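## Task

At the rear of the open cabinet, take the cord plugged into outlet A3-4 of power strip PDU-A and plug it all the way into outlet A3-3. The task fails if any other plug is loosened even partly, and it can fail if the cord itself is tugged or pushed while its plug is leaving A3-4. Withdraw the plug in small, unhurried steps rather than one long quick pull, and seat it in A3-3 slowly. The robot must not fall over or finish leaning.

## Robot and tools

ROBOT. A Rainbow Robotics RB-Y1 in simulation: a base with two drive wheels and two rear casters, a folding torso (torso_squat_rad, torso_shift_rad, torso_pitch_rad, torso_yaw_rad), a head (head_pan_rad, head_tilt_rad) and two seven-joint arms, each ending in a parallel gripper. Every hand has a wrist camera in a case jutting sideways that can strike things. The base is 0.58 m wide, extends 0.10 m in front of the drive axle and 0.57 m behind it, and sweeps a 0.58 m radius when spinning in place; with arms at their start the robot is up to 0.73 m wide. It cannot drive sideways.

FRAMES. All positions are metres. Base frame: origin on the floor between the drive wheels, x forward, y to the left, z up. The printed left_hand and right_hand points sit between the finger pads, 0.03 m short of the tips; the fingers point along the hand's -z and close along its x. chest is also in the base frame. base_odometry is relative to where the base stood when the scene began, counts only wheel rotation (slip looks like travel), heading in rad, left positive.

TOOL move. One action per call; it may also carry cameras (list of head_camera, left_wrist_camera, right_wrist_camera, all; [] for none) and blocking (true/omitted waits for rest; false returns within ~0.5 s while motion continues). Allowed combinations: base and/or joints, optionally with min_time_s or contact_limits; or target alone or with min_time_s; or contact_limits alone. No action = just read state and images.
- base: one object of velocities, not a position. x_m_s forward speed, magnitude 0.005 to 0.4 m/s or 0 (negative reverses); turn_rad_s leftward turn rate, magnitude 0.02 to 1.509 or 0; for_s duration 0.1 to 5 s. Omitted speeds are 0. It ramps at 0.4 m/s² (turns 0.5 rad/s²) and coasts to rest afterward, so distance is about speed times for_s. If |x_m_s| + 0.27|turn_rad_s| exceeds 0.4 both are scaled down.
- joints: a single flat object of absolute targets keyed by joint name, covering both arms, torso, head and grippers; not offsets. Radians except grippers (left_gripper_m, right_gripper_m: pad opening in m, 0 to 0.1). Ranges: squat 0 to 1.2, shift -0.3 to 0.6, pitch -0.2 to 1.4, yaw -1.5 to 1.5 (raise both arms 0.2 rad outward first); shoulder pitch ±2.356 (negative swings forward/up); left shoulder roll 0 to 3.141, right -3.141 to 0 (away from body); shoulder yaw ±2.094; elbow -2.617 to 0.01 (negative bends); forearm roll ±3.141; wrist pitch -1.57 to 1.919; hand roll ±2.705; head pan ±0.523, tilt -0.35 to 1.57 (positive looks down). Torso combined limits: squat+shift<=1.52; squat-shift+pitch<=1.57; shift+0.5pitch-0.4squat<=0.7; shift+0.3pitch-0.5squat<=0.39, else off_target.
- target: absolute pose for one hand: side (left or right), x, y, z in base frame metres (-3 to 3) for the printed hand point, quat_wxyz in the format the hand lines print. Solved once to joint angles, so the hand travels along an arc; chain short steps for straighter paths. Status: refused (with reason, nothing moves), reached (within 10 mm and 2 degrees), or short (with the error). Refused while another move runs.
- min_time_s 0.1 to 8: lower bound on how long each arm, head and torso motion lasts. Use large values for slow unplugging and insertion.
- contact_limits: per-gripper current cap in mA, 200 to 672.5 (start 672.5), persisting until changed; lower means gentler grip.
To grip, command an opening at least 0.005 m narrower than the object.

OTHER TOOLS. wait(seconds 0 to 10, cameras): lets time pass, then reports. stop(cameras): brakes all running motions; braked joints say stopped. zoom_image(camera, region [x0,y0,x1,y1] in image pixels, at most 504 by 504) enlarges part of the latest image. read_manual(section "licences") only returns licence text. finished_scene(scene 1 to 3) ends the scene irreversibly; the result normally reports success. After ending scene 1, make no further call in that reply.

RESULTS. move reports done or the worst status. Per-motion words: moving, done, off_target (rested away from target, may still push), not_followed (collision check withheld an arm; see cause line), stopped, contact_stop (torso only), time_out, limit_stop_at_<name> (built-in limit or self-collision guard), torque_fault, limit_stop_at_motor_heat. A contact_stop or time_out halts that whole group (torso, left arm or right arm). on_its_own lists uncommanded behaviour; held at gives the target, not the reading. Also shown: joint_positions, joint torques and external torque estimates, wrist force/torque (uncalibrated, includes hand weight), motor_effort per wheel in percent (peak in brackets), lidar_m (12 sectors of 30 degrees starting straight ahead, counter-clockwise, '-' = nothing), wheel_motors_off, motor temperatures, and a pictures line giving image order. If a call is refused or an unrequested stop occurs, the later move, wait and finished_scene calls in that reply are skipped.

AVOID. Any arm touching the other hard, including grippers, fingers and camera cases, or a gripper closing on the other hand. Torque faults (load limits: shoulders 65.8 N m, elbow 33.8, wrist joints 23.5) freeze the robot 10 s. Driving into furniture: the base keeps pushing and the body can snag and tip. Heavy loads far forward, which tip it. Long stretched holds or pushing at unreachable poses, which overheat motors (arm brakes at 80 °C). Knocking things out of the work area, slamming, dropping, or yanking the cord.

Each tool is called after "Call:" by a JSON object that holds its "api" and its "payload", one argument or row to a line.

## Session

Call:
{"api": "move", "payload": {
  "joints": {"head_pan_rad":-0.52},
  "cameras": ["head_camera"]
}}

Scene clock: 1.00 s.
Joint torques (N m): left_arm=[-3.11 0.67 -0.06 -1.64 0.13 -0.62 -0.15] | right_arm=[-3.57 -0.13 -0.2 -1.77 0.08 -0.39 0.01]
External joint torques (N m): left_arm=[-0.41 0.12 -0.09 -0.13 0.13 -0.05 -0.14] | right_arm=[-0.07 0.44 -0.2 -0.36 0.03 0.17 0]
Motor temperatures (°C): left_arm=[43 40 41 46 43 43 40] | right_arm=[45 41 45 47 44 41 40]
Wrist force (N): left_arm=[-1.0 0.5 -5.9] | right_arm=[-2.6 2.1 -6.4]
Wrist torque (N m): left_arm=[-0.25 0.05 0.08] | right_arm=[-0.19 -0.24 0.07]
Wrist force, peak (N): left_arm=[-1.1 -0.4 -6.2] | right_arm=[-3.1 1.0 -6.6]
move: done
base_odometry: x=+0.000 y=+0.000 heading=+0.000
lidar_m: 2.50 1.22 0.98 0.97 1.06 1.60 1.35 0.65 0.52 0.51 0.56 0.86
base_status: not commanded
joint_positions: torso_squat_rad=+0.350 torso_shift_rad=+0.000 torso_pitch_rad=+0.000 torso_yaw_rad=+0.000 left_shoulder_pitch_rad=+0.011 left_shoulder_roll_rad=+0.010 left_shoulder_yaw_rad=+0.035 left_elbow_rad=-0.259 left_forearm_roll_rad=+0.025 left_wrist_pitch_rad=+0.021 left_hand_roll_rad=-0.032 left_gripper_m=+0.100 right_shoulder_pitch_rad=-0.046 right_shoulder_roll_rad=-0.005 right_shoulder_yaw_rad=+0.022 right_elbow_rad=-0.208 right_forearm_roll_rad=+0.047 right_wrist_pitch_rad=-0.016 right_hand_roll_rad=-0.009 right_gripper_m=+0.100 head_pan_rad=-0.520 head_tilt_rad=+0.400
joint_status: all done
wheel_motors_off: 0
motor_effort: left_wheel=+0(1) right_wheel=+0(1)
chest: x=-0.2280 y=+0.0005 z=+1.2475 quat_wxyz=(+1.000, +0.000, +0.000, +0.000) (m; base frame)
left_hand: x=-0.1147 y=+0.2321 z=+0.5708 quat_wxyz=(+0.993, +0.007, -0.114, +0.015) (m; base frame)
right_hand: x=-0.0902 y=-0.2192 z=+0.5753 quat_wxyz=(+0.990, -0.003, -0.134, +0.038) (m; base frame)
pictures: head_camera
camera_calibration:
head_camera: T_world_to_cam=[[-0.493338, -0.869757, -0.0118656, -0.0754557], [-0.306028, 0.18632, -0.933612, 1.35411], [0.814226, -0.456955, -0.358089, 0.624368], [0, 0, 0, 1]] pos_world=[-0.131208, -0.0326171, 1.48689]

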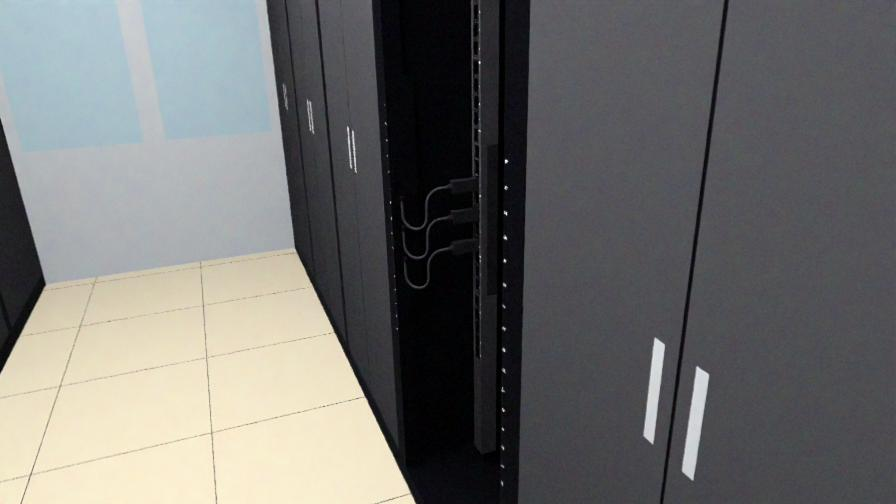

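Call:
{"api": "move", "payload": {
  "base": {"turn_rad_s":-0.15,"for_s":0.91},
  "joints": {"head_pan_rad":0},
  "cameras": ["head_camera"]
}}

Scene clock: 9.07 s.
Joint torques (N m): left_arm=[-3.25 0.38 0.16 -1.69 0.06 -0.62 -0.16] | right_arm=[-3.34 -0.41 -0.13 -1.79 0.02 -0.39 0.09]
External joint torques (N m): left_arm=[-0.55 -0.16 0.13 -0.18 0.06 -0.05 -0.14] | right_arm=[0.16 0.16 -0.13 -0.38 -0.04 0.17 0.08]
Motor temperatures (°C): left_arm=[43 40 41 46 43 43 40] | right_arm=[45 41 45 47 44 41 40]
Wrist force (N): left_arm=[-1.2 0.1 -5.7] | right_arm=[-2.8 1.1 -5.4]
Wrist torque (N m): left_arm=[-0.19 0.00 0.10] | right_arm=[-0.07 -0.27 0.09]
Wrist force, peak (N): left_arm=[-1.2 -0.3 -6.3] | right_arm=[-3.2 1.4 -7.0]
move: done
base_odometry: x=+0.000 y=+0.000 heading=-0.134
lidar_m: 2.01 1.37 1.00 0.97 1.00 1.38 1.65 0.73 0.53 0.51 0.54 0.73
base_status: done (sent for 0.9 of 0.9 s)
joint_positions: torso_squat_rad=+0.350 torso_shift_rad=+0.000 torso_pitch_rad=+0.000 torso_yaw_rad=+0.000 left_shoulder_pitch_rad=+0.011 left_shoulder_roll_rad=+0.010 left_shoulder_yaw_rad=+0.035 left_elbow_rad=-0.259 left_forearm_roll_rad=+0.025 left_wrist_pitch_rad=+0.021 left_hand_roll_rad=-0.032 left_gripper_m=+0.100 right_shoulder_pitch_rad=-0.046 right_shoulder_roll_rad=-0.005 right_shoulder_yaw_rad=+0.022 right_elbow_rad=-0.208 right_forearm_roll_rad=+0.047 right_wrist_pitch_rad=-0.016 right_hand_roll_rad=-0.009 right_gripper_m=+0.100 head_pan_rad=+0.000 head_tilt_rad=+0.400
joint_status: all done
wheel_motors_off: 0
motor_effort: left_wheel=-1(33) right_wheel=-12(24)
chest: x=-0.2280 y=+0.0004 z=+1.2475 quat_wxyz=(+1.000, +0.000, +0.000, +0.000) (m; base frame)
left_hand: x=-0.1147 y=+0.2321 z=+0.5708 quat_wxyz=(+0.993, +0.007, -0.114, +0.015) (m; base frame)
right_hand: x=-0.0902 y=-0.2192 z=+0.5753 quat_wxyz=(+0.990, -0.003, -0.134, +0.038) (m; base frame)
pictures: head_camera
camera_calibration:
head_camera: T_world_to_cam=[[0.00398466, -0.999923, -0.0117583, 0.0269827], [-0.358534, 0.00954807, -0.933468, 1.34322], [0.933508, 0.00793529, -0.358468, 0.649227], [0, 0, 0, 1]] pos_world=[-0.124578, 0.00900365, 1.48689]

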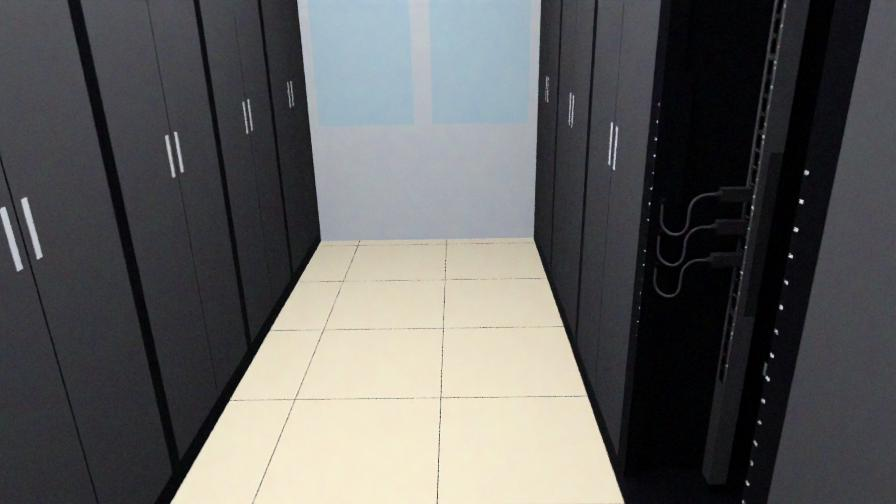

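Call:
{"api": "move", "payload": {
  "base": {"x_m_s":0.4,"for_s":2.93},
  "joints": {"head_pan_rad":0.3,"head_tilt_rad":0.6},
  "cameras": []
}}

Call:
{"api": "move", "payload": {
  "base": {"turn_rad_s":-0.8,"for_s":1.97},
  "cameras": ["head_camera"]
}}

Call:
{"api": "zoom_image", "payload": {
  "camera": "head_camera",
  "region": [440, 80, 600, 280]
}}

Scene clock: 20.57 s.
Joint torques (N m): left_arm=[-3.19 0.66 0.38 -1.61 0.1 -0.59 -0.14] | right_arm=[-3.09 -0.23 -0.09 -1.66 0.15 -0.43 -0.01]
External joint torques (N m): left_arm=[-0.49 0.12 0.34 -0.11 0.1 -0.02 -0.13] | right_arm=[0.4 0.34 -0.09 -0.25 0.09 0.13 -0.02]
Motor temperatures (°C): left_arm=[43 40 41 46 43 43 40] | right_arm=[45 41 45 47 44 41 40]
Wrist force (N): left_arm=[-0.9 0.2 -6.1] | right_arm=[-2.4 1.7 -5.7]
Wrist torque (N m): left_arm=[-0.19 0.04 0.10] | right_arm=[-0.17 -0.21 0.12]
Wrist force, peak (N): left_arm=[-1.4 -0.3 -6.3] | right_arm=[-3.6 1.6 -6.3]
move: done
base_odometry: x=+1.163 y=-0.158 heading=-0.135
lidar_m: 2.01 1.37 1.00 0.96 1.00 1.39 1.99 0.73 0.64 0.84 0.61 0.71
base_status: done (sent for 2.93 of 2.93 s)
joint_positions: torso_squat_rad=+0.350 torso_shift_rad=+0.000 torso_pitch_rad=+0.000 torso_yaw_rad=+0.000 left_shoulder_pitch_rad=+0.011 left_shoulder_roll_rad=+0.010 left_shoulder_yaw_rad=+0.035 left_elbow_rad=-0.259 left_forearm_roll_rad=+0.025 left_wrist_pitch_rad=+0.021 left_hand_roll_rad=-0.032 left_gripper_m=+0.100 right_shoulder_pitch_rad=-0.046 right_shoulder_roll_rad=-0.005 right_shoulder_yaw_rad=+0.022 right_elbow_rad=-0.208 right_forearm_roll_rad=+0.047 right_wrist_pitch_rad=-0.016 right_hand_roll_rad=-0.009 right_gripper_m=+0.100 head_pan_rad=+0.300 head_tilt_rad=+0.600
joint_status: all done
wheel_motors_off: 0
motor_effort: left_wheel=-5(27) right_wheel=+4(25)
chest: x=-0.2280 y=+0.0004 z=+1.2475 quat_wxyz=(+1.000, +0.000, +0.000, +0.000) (m; base frame)
left_hand: x=-0.1147 y=+0.2321 z=+0.5708 quat_wxyz=(+0.993, +0.007, -0.114, +0.015) (m; base frame)
right_hand: x=-0.0902 y=-0.2192 z=+0.5753 quat_wxyz=(+0.990, -0.003, -0.134, +0.038) (m; base frame)
pictures: none
No camera images: "cameras" was empty.

Scene clock: 24.60 s.
Joint torques (N m): left_arm=[-3.18 0.56 0.12 -1.73 0.06 -0.66 -0.09] | right_arm=[-3.27 -0.27 -0.19 -1.66 0.12 -0.39 0.05]
External joint torques (N m): left_arm=[-0.48 0.02 0.09 -0.22 0.05 -0.09 -0.08] | right_arm=[0.23 0.31 -0.19 -0.25 0.06 0.17 0.04]
Motor temperatures (°C): left_arm=[43 40 41 46 43 43 40] | right_arm=[45 41 45 47 44 41 40]
Wrist force (N): left_arm=[-0.8 0.1 -6.0] | right_arm=[-3.2 1.4 -6.1]
Wrist torque (N m): left_arm=[-0.18 0.06 0.10] | right_arm=[-0.07 -0.29 0.06]
Wrist force, peak (N): left_arm=[-1.4 0.6 -6.2] | right_arm=[-3.2 1.9 -6.5]
move: done
base_odometry: x=+1.163 y=-0.157 heading=-1.707
lidar_m: 0.85 0.61 0.72 1.94 1.38 1.00 0.96 1.00 1.35 2.05 0.74 0.63
base_status: done (sent for 1.97 of 1.97 s)
joint_positions: torso_squat_rad=+0.350 torso_shift_rad=+0.000 torso_pitch_rad=+0.000 torso_yaw_rad=+0.000 left_shoulder_pitch_rad=+0.011 left_shoulder_roll_rad=+0.010 left_shoulder_yaw_rad=+0.035 left_elbow_rad=-0.259 left_forearm_roll_rad=+0.025 left_wrist_pitch_rad=+0.021 left_hand_roll_rad=-0.032 left_gripper_m=+0.100 right_shoulder_pitch_rad=-0.046 right_shoulder_roll_rad=-0.005 right_shoulder_yaw_rad=+0.022 right_elbow_rad=-0.208 right_forearm_roll_rad=+0.047 right_wrist_pitch_rad=-0.016 right_hand_roll_rad=-0.009 right_gripper_m=+0.100 head_pan_rad=+0.300 head_tilt_rad=+0.600
joint_status: not commanded
wheel_motors_off: 0
motor_effort: left_wheel=+12(33) right_wheel=+2(30)
chest: x=-0.2280 y=+0.0004 z=+1.2475 quat_wxyz=(+1.000, +0.000, +0.000, +0.000) (m; base frame)
left_hand: x=-0.1147 y=+0.2321 z=+0.5708 quat_wxyz=(+0.993, +0.007, -0.114, +0.015) (m; base frame)
right_hand: x=-0.0902 y=-0.2192 z=+0.5753 quat_wxyz=(+0.990, -0.003, -0.134, +0.038) (m; base frame)
pictures: head_camera
camera_calibration:
head_camera: T_world_to_cam=[[0.296777, -0.954866, -0.0124062, 0.0881868], [-0.515981, -0.14941, -0.843469, 1.18054], [0.803547, 0.256723, -0.537034, 0.880733], [0, 0, 0, 1]] pos_world=[-0.124743, 0.0344875, 1.46983]

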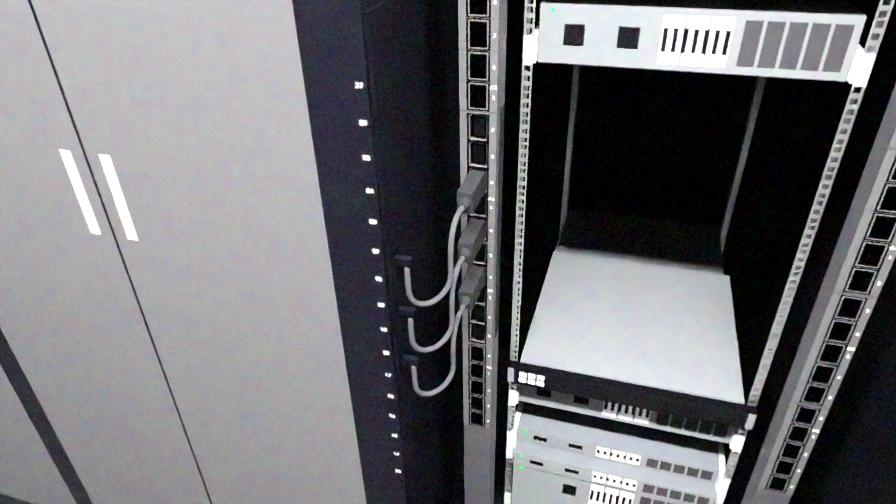

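Scaled by 2.520 from the camera's 896x504 image, which has a finer 1280x720 frame.

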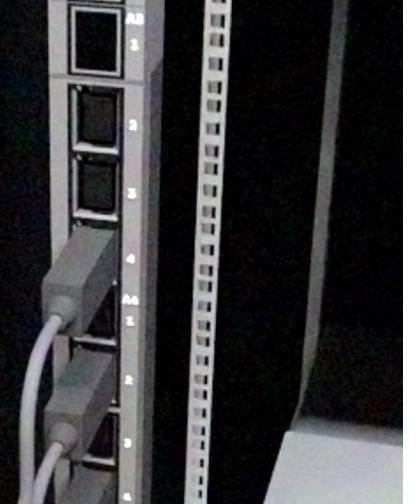

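Call:
{"api": "move", "payload": {
  "target": {"side":"left","x":0.2,"y":0.25,"z":1.06,"quat_wxyz":[0.6118,0.3898,-0.3699,-0.5806]},
  "min_time_s": 3,
  "cameras": ["left_wrist_camera"]
}}

Call:
{"api": "move", "payload": {
  "base": {"x_m_s":0.2,"for_s":1.45},
  "joints": {"left_gripper_m":0.06},
  "cameras": ["head_camera","left_wrist_camera"]
}}

Call:
{"api": "zoom_image", "payload": {
  "camera": "left_wrist_camera",
  "region": [200, 0, 440, 240]
}}

Scene clock: 43.23 s.
Joint torques (N m): left_arm=[-7.4 4.21 2.67 -10.38 -0.55 -1.63 -0.02] | right_arm=[-3.38 -0.2 -0.19 -1.66 0.2 -0.37 -0.02]
External joint torques (N m): left_arm=[1.07 0.4 -1.47 -0.65 0.11 0.08 -0.03] | right_arm=[0.12 0.38 -0.19 -0.25 0.14 0.19 -0.04]
Motor temperatures (°C): left_arm=[43 40 41 46 43 43 40] | right_arm=[45 41 45 47 44 41 40]
Wrist force (N): left_arm=[0.6 -5.3 -2.5] | right_arm=[-2.6 0.7 -5.9]
Wrist torque (N m): left_arm=[0.11 0.14 0.06] | right_arm=[-0.06 -0.23 0.07]
Wrist force, peak (N): left_arm=[0.6 -6.6 -2.3] | right_arm=[-2.8 1.8 -6.9]
move: done
base_odometry: x=+1.163 y=-0.157 heading=-1.707
lidar_m: 0.85 0.62 0.72 1.93 1.38 1.01 0.96 0.99 1.36 2.05 0.73 0.63
base_status: not commanded
joint_positions: torso_squat_rad=+0.350 torso_shift_rad=+0.000 torso_pitch_rad=+0.000 torso_yaw_rad=+0.000 left_shoulder_pitch_rad=+0.138 left_shoulder_roll_rad=+0.406 left_shoulder_yaw_rad=-0.198 left_elbow_rad=-2.285 left_forearm_roll_rad=-0.089 left_wrist_pitch_rad=+0.999 left_hand_roll_rad=-1.074 left_gripper_m=+0.100 right_shoulder_pitch_rad=-0.046 right_shoulder_roll_rad=-0.005 right_shoulder_yaw_rad=+0.022 right_elbow_rad=-0.208 right_forearm_roll_rad=+0.047 right_wrist_pitch_rad=-0.016 right_hand_roll_rad=-0.009 right_gripper_m=+0.100 head_pan_rad=+0.300 head_tilt_rad=+0.600
joint_status: all done
wheel_motors_off: 0
motor_effort: left_wheel=+13(13) right_wheel=+2(3)
chest: x=-0.2280 y=+0.0004 z=+1.2475 quat_wxyz=(+1.000, +0.000, +0.000, +0.000) (m; base frame)
left_hand: x=+0.2002 y=+0.2501 z=+1.0603 quat_wxyz=(+0.612, +0.390, -0.370, -0.580) (m; base frame)
left_hand_status: reached (checked arc, planned for 3.0 s): 0 mm and 0.1 deg off.
right_hand: x=-0.0902 y=-0.2192 z=+0.5753 quat_wxyz=(+0.990, -0.003, -0.134, +0.038) (m; base frame)
pictures: left_wrist_camera
camera_calibration:
left_wrist_camera: T_world_to_cam=[[0.0996432, -0.994989, 0.0083083, 0.221162], [-0.76804, -0.0822186, -0.635102, 0.879623], [0.632602, 0.0569025, -0.772384, 0.75045], [0, 0, 0, 1]] pos_world=[0.178812, 0.249672, 1.13645]

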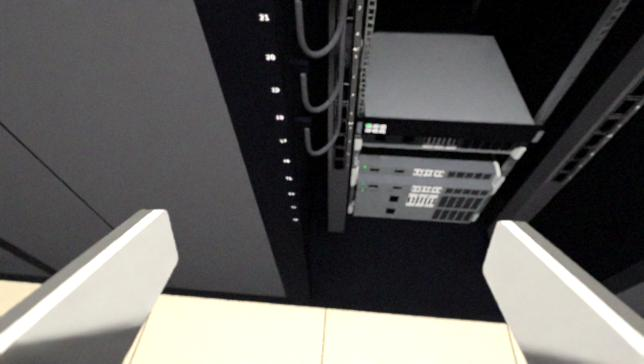

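Scene clock: 45.83 s.
Joint torques (N m): left_arm=[-8.21 4.29 2.49 -10.28 -0.63 -1.63 -0.03] | right_arm=[-3.33 -0.38 -0.29 -1.71 0.16 -0.31 -0.06]
External joint torques (N m): left_arm=[0.26 0.48 -1.65 -0.55 0.03 0.07 -0.04] | right_arm=[0.18 0.19 -0.29 -0.3 0.1 0.25 -0.07]
Motor temperatures (°C): left_arm=[43 40 41 46 43 43 40] | right_arm=[45 41 45 47 44 41 40]
Wrist force (N): left_arm=[0.3 -5.4 -2.7] | right_arm=[-3.0 1.5 -5.8]
Wrist torque (N m): left_arm=[0.14 0.11 0.06] | right_arm=[-0.13 -0.25 0.08]
Wrist force, peak (N): left_arm=[0.5 -5.8 -3.2] | right_arm=[-2.6 1.4 -6.7]
move: done
base_odometry: x=+1.123 y=-0.448 heading=-1.708
lidar_m: 0.54 0.51 0.40 0.85 1.81 1.31 1.25 1.31 1.77 0.88 0.44 0.53
base_status: done (sent for 1.47 of 1.47 s)
joint_positions: torso_squat_rad=+0.350 torso_shift_rad=+0.000 torso_pitch_rad=+0.000 torso_yaw_rad=+0.000 left_shoulder_pitch_rad=+0.138 left_shoulder_roll_rad=+0.406 left_shoulder_yaw_rad=-0.198 left_elbow_rad=-2.285 left_forearm_roll_rad=-0.089 left_wrist_pitch_rad=+0.999 left_hand_roll_rad=-1.074 left_gripper_m=+0.060 right_shoulder_pitch_rad=-0.046 right_shoulder_roll_rad=-0.005 right_shoulder_yaw_rad=+0.022 right_elbow_rad=-0.208 right_forearm_roll_rad=+0.047 right_wrist_pitch_rad=-0.016 right_hand_roll_rad=-0.009 right_gripper_m=+0.100 head_pan_rad=+0.300 head_tilt_rad=+0.600
joint_status: all done
wheel_motors_off: 0
motor_effort: left_wheel=-7(35) right_wheel=+5(24)
chest: x=-0.2280 y=+0.0004 z=+1.2475 quat_wxyz=(+1.000, +0.000, +0.000, +0.000) (m; base frame)
left_hand: x=+0.2001 y=+0.2501 z=+1.0603 quat_wxyz=(+0.612, +0.390, -0.370, -0.580) (m; base frame)
right_hand: x=-0.0902 y=-0.2192 z=+0.5753 quat_wxyz=(+0.990, -0.003, -0.134, +0.038) (m; base frame)
pictures: head_camera, left_wrist_camera
camera_calibration:
head_camera: T_world_to_cam=[[0.296769, -0.954869, -0.0123664, 0.0881275], [-0.515863, -0.149403, -0.843543, 1.18067], [0.803625, 0.256716, -0.53692, 0.880575], [0, 0, 0, 1]] pos_world=[-0.124744, 0.0344875, 1.46983]
left_wrist_camera: T_world_to_cam=[[0.0997209, -0.99498, 0.00835559, 0.221093], [-0.768119, -0.0823165, -0.634993, 0.879475], [0.632494, 0.056904, -0.772472, 0.750493], [0, 0, 0, 1]] pos_world=[0.178812, 0.249672, 1.13635]

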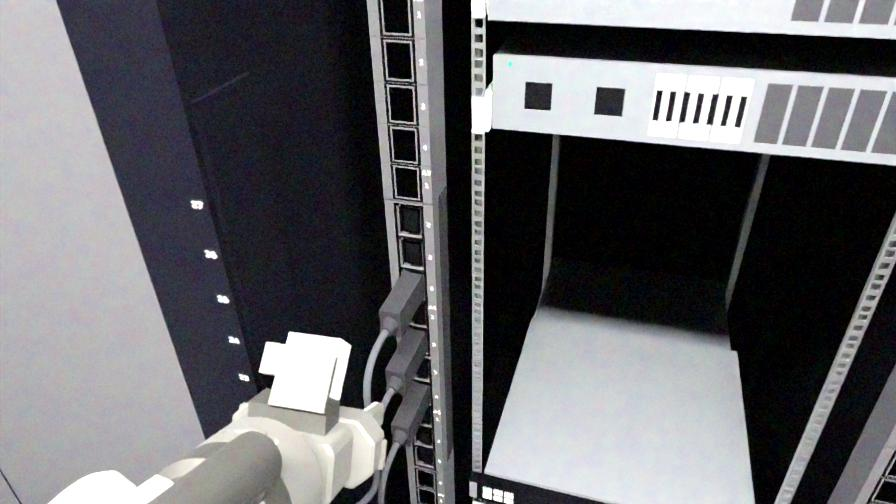

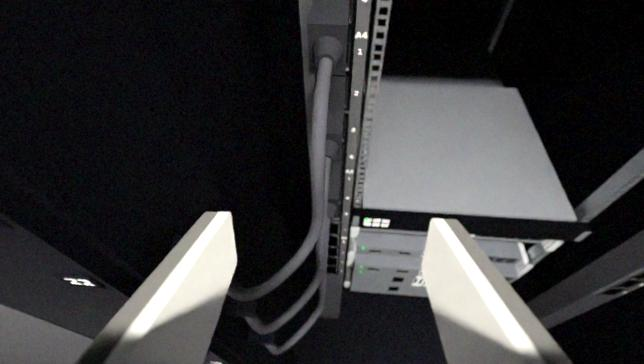

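Scaled by 2.100 from the camera's 644x364 image, which has a finer 1265x715 frame.

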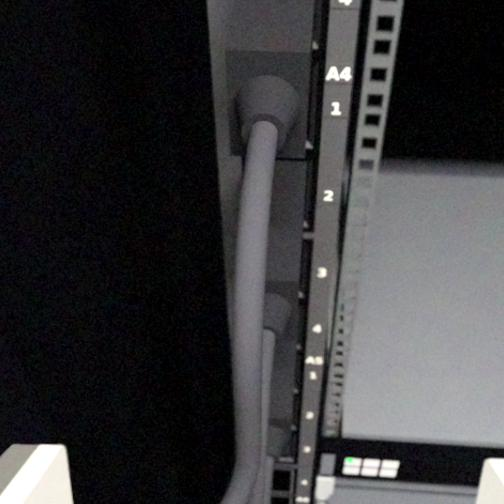

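Call:
{"api": "move", "payload": {
  "target": {"side":"left","x":0.318,"y":0.258,"z":1.048,"quat_wxyz":[0.6118,0.3898,-0.3699,-0.5806]},
  "min_time_s": 2,
  "cameras": ["left_wrist_camera"]
}}

Call:
{"api": "zoom_image", "payload": {
  "camera": "left_wrist_camera",
  "region": [240, 0, 440, 240]
}}

Scene clock: 54.03 s.
Joint torques (N m): left_arm=[-17.72 4.12 6.85 -9.01 -0.25 -1.8 -0.35] | right_arm=[-3.23 -0.26 -0.13 -1.77 0.12 -0.39 0.04]
External joint torques (N m): left_arm=[-2.19 -1.45 1.75 0.78 0.31 -0.08 -0.36] | right_arm=[0.27 0.32 -0.13 -0.36 0.06 0.17 0.02]
Motor temperatures (°C): left_arm=[43 40 41 46 43 43 40] | right_arm=[45 41 45 47 44 41 40]
Wrist force (N): left_arm=[0.4 -5.5 -3.0] | right_arm=[-2.6 1.6 -6.4]
Wrist torque (N m): left_arm=[0.17 0.10 0.06] | right_arm=[-0.12 -0.21 0.03]
Wrist force, peak (N): left_arm=[0.7 -5.8 -2.9] | right_arm=[-3.6 2.1 -6.6]
move: done
base_odometry: x=+1.123 y=-0.448 heading=-1.708
lidar_m: 0.55 0.52 0.40 0.84 1.80 1.31 1.26 1.30 1.76 0.88 0.44 0.53
base_status: not commanded
joint_positions: torso_squat_rad=+0.350 torso_shift_rad=+0.000 torso_pitch_rad=+0.000 torso_yaw_rad=+0.000 left_shoulder_pitch_rad=-0.243 left_shoulder_roll_rad=+0.391 left_shoulder_yaw_rad=-0.167 left_elbow_rad=-1.777 left_forearm_roll_rad=-0.007 left_wrist_pitch_rad=+0.867 left_hand_roll_rad=-1.093 left_gripper_m=+0.060 right_shoulder_pitch_rad=-0.046 right_shoulder_roll_rad=-0.005 right_shoulder_yaw_rad=+0.022 right_elbow_rad=-0.208 right_forearm_roll_rad=+0.047 right_wrist_pitch_rad=-0.016 right_hand_roll_rad=-0.009 right_gripper_m=+0.100 head_pan_rad=+0.300 head_tilt_rad=+0.600
joint_status: all done
wheel_motors_off: 0
motor_effort: left_wheel=-6(7) right_wheel=+5(6)
chest: x=-0.2280 y=+0.0004 z=+1.2475 quat_wxyz=(+1.000, +0.000, +0.000, +0.000) (m; base frame)
left_hand: x=+0.3179 y=+0.2580 z=+1.0481 quat_wxyz=(+0.612, +0.390, -0.370, -0.581) (m; base frame)
left_hand_status: reached (checked arc, planned for 2.0 s): 0 mm and 0.0 deg off.
right_hand: x=-0.0902 y=-0.2192 z=+0.5753 quat_wxyz=(+0.990, -0.003, -0.134, +0.038) (m; base frame)
pictures: left_wrist_camera
camera_calibration:
left_wrist_camera: T_world_to_cam=[[0.0991169, -0.995044, 0.00792823, 0.217985], [-0.768652, -0.0816209, -0.634439, 0.962217], [0.631942, 0.0567895, -0.772933, 0.666824], [0, 0, 0, 1]] pos_world=[0.29661, 0.257574, 1.12415]

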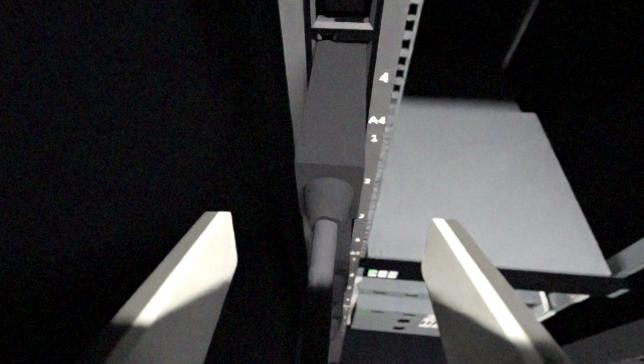

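Scaled by 2.100 from the camera's 644x364 image, which has a finer 1265x715 frame.

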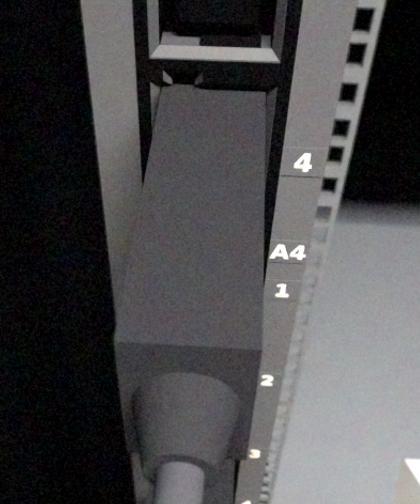

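Call:
{"api": "move", "payload": {
  "target": {"side":"left","x":0.348,"y":0.2595,"z":1.0385,"quat_wxyz":[0.6118,0.3898,-0.3699,-0.5806]},
  "min_time_s": 1.5,
  "cameras": ["left_wrist_camera"]
}}

Call:
{"api": "zoom_image", "payload": {
  "camera": "left_wrist_camera",
  "region": [220, 130, 440, 330]
}}

Scene clock: 60.23 s.
Joint torques (N m): left_arm=[-20 4.5 5.56 -9.15 -0.24 -1.81 -0.31] | right_arm=[-3.11 0.05 -0.32 -1.76 0.23 -0.42 0.12]
External joint torques (N m): left_arm=[-2.77 -1.53 0.49 0.75 0.26 -0.09 -0.32] | right_arm=[0.39 0.62 -0.32 -0.35 0.17 0.14 0.11]
Motor temperatures (°C): left_arm=[43 40 41 47 43 43 40] | right_arm=[45 41 45 47 44 41 40]
Wrist force (N): left_arm=[0.3 -5.1 -2.7] | right_arm=[-1.8 1.2 -5.6]
Wrist torque (N m): left_arm=[0.09 0.11 0.06] | right_arm=[-0.12 -0.15 0.05]
Wrist force, peak (N): left_arm=[0.4 -5.7 -2.8] | right_arm=[-3.2 1.5 -6.7]
move: done
base_odometry: x=+1.123 y=-0.448 heading=-1.708
lidar_m: 0.55 0.51 0.40 0.85 1.80 1.31 1.25 1.30 1.77 0.89 0.43 0.53
base_status: not commanded
joint_positions: torso_squat_rad=+0.350 torso_shift_rad=+0.000 torso_pitch_rad=+0.000 torso_yaw_rad=+0.000 left_shoulder_pitch_rad=-0.336 left_shoulder_roll_rad=+0.379 left_shoulder_yaw_rad=-0.167 left_elbow_rad=-1.605 left_forearm_roll_rad=-0.001 left_wrist_pitch_rad=+0.789 left_hand_roll_rad=-1.096 left_gripper_m=+0.060 right_shoulder_pitch_rad=-0.046 right_shoulder_roll_rad=-0.005 right_shoulder_yaw_rad=+0.022 right_elbow_rad=-0.208 right_forearm_roll_rad=+0.047 right_wrist_pitch_rad=-0.016 right_hand_roll_rad=-0.009 right_gripper_m=+0.100 head_pan_rad=+0.300 head_tilt_rad=+0.600
joint_status: all done
wheel_motors_off: 0
motor_effort: left_wheel=-7(7) right_wheel=+6(6)
chest: x=-0.2280 y=+0.0004 z=+1.2475 quat_wxyz=(+1.000, +0.000, +0.000, +0.000) (m; base frame)
left_hand: x=+0.3475 y=+0.2596 z=+1.0388 quat_wxyz=(+0.612, +0.390, -0.370, -0.581) (m; base frame)
left_hand_status: reached (checked arc, planned for 1.5 s): 1 mm and 0.0 deg off.
right_hand: x=-0.0902 y=-0.2192 z=+0.5753 quat_wxyz=(+0.990, -0.003, -0.134, +0.038) (m; base frame)
pictures: left_wrist_camera
camera_calibration:
left_wrist_camera: T_world_to_cam=[[0.0994798, -0.995008, 0.00794657, 0.216569], [-0.7687, -0.0819199, -0.634341, 0.979184], [0.631826, 0.0569956, -0.773012, 0.640913], [0, 0, 0, 1]] pos_world=[0.32621, 0.259173, 1.11485]

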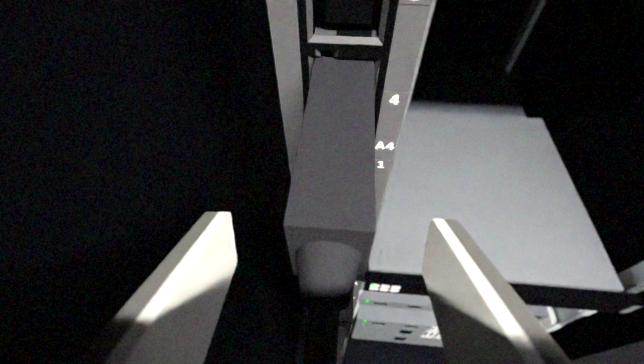

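Scaled by 2.291 from the camera's 644x364 image, which has a finer 1265x715 frame.

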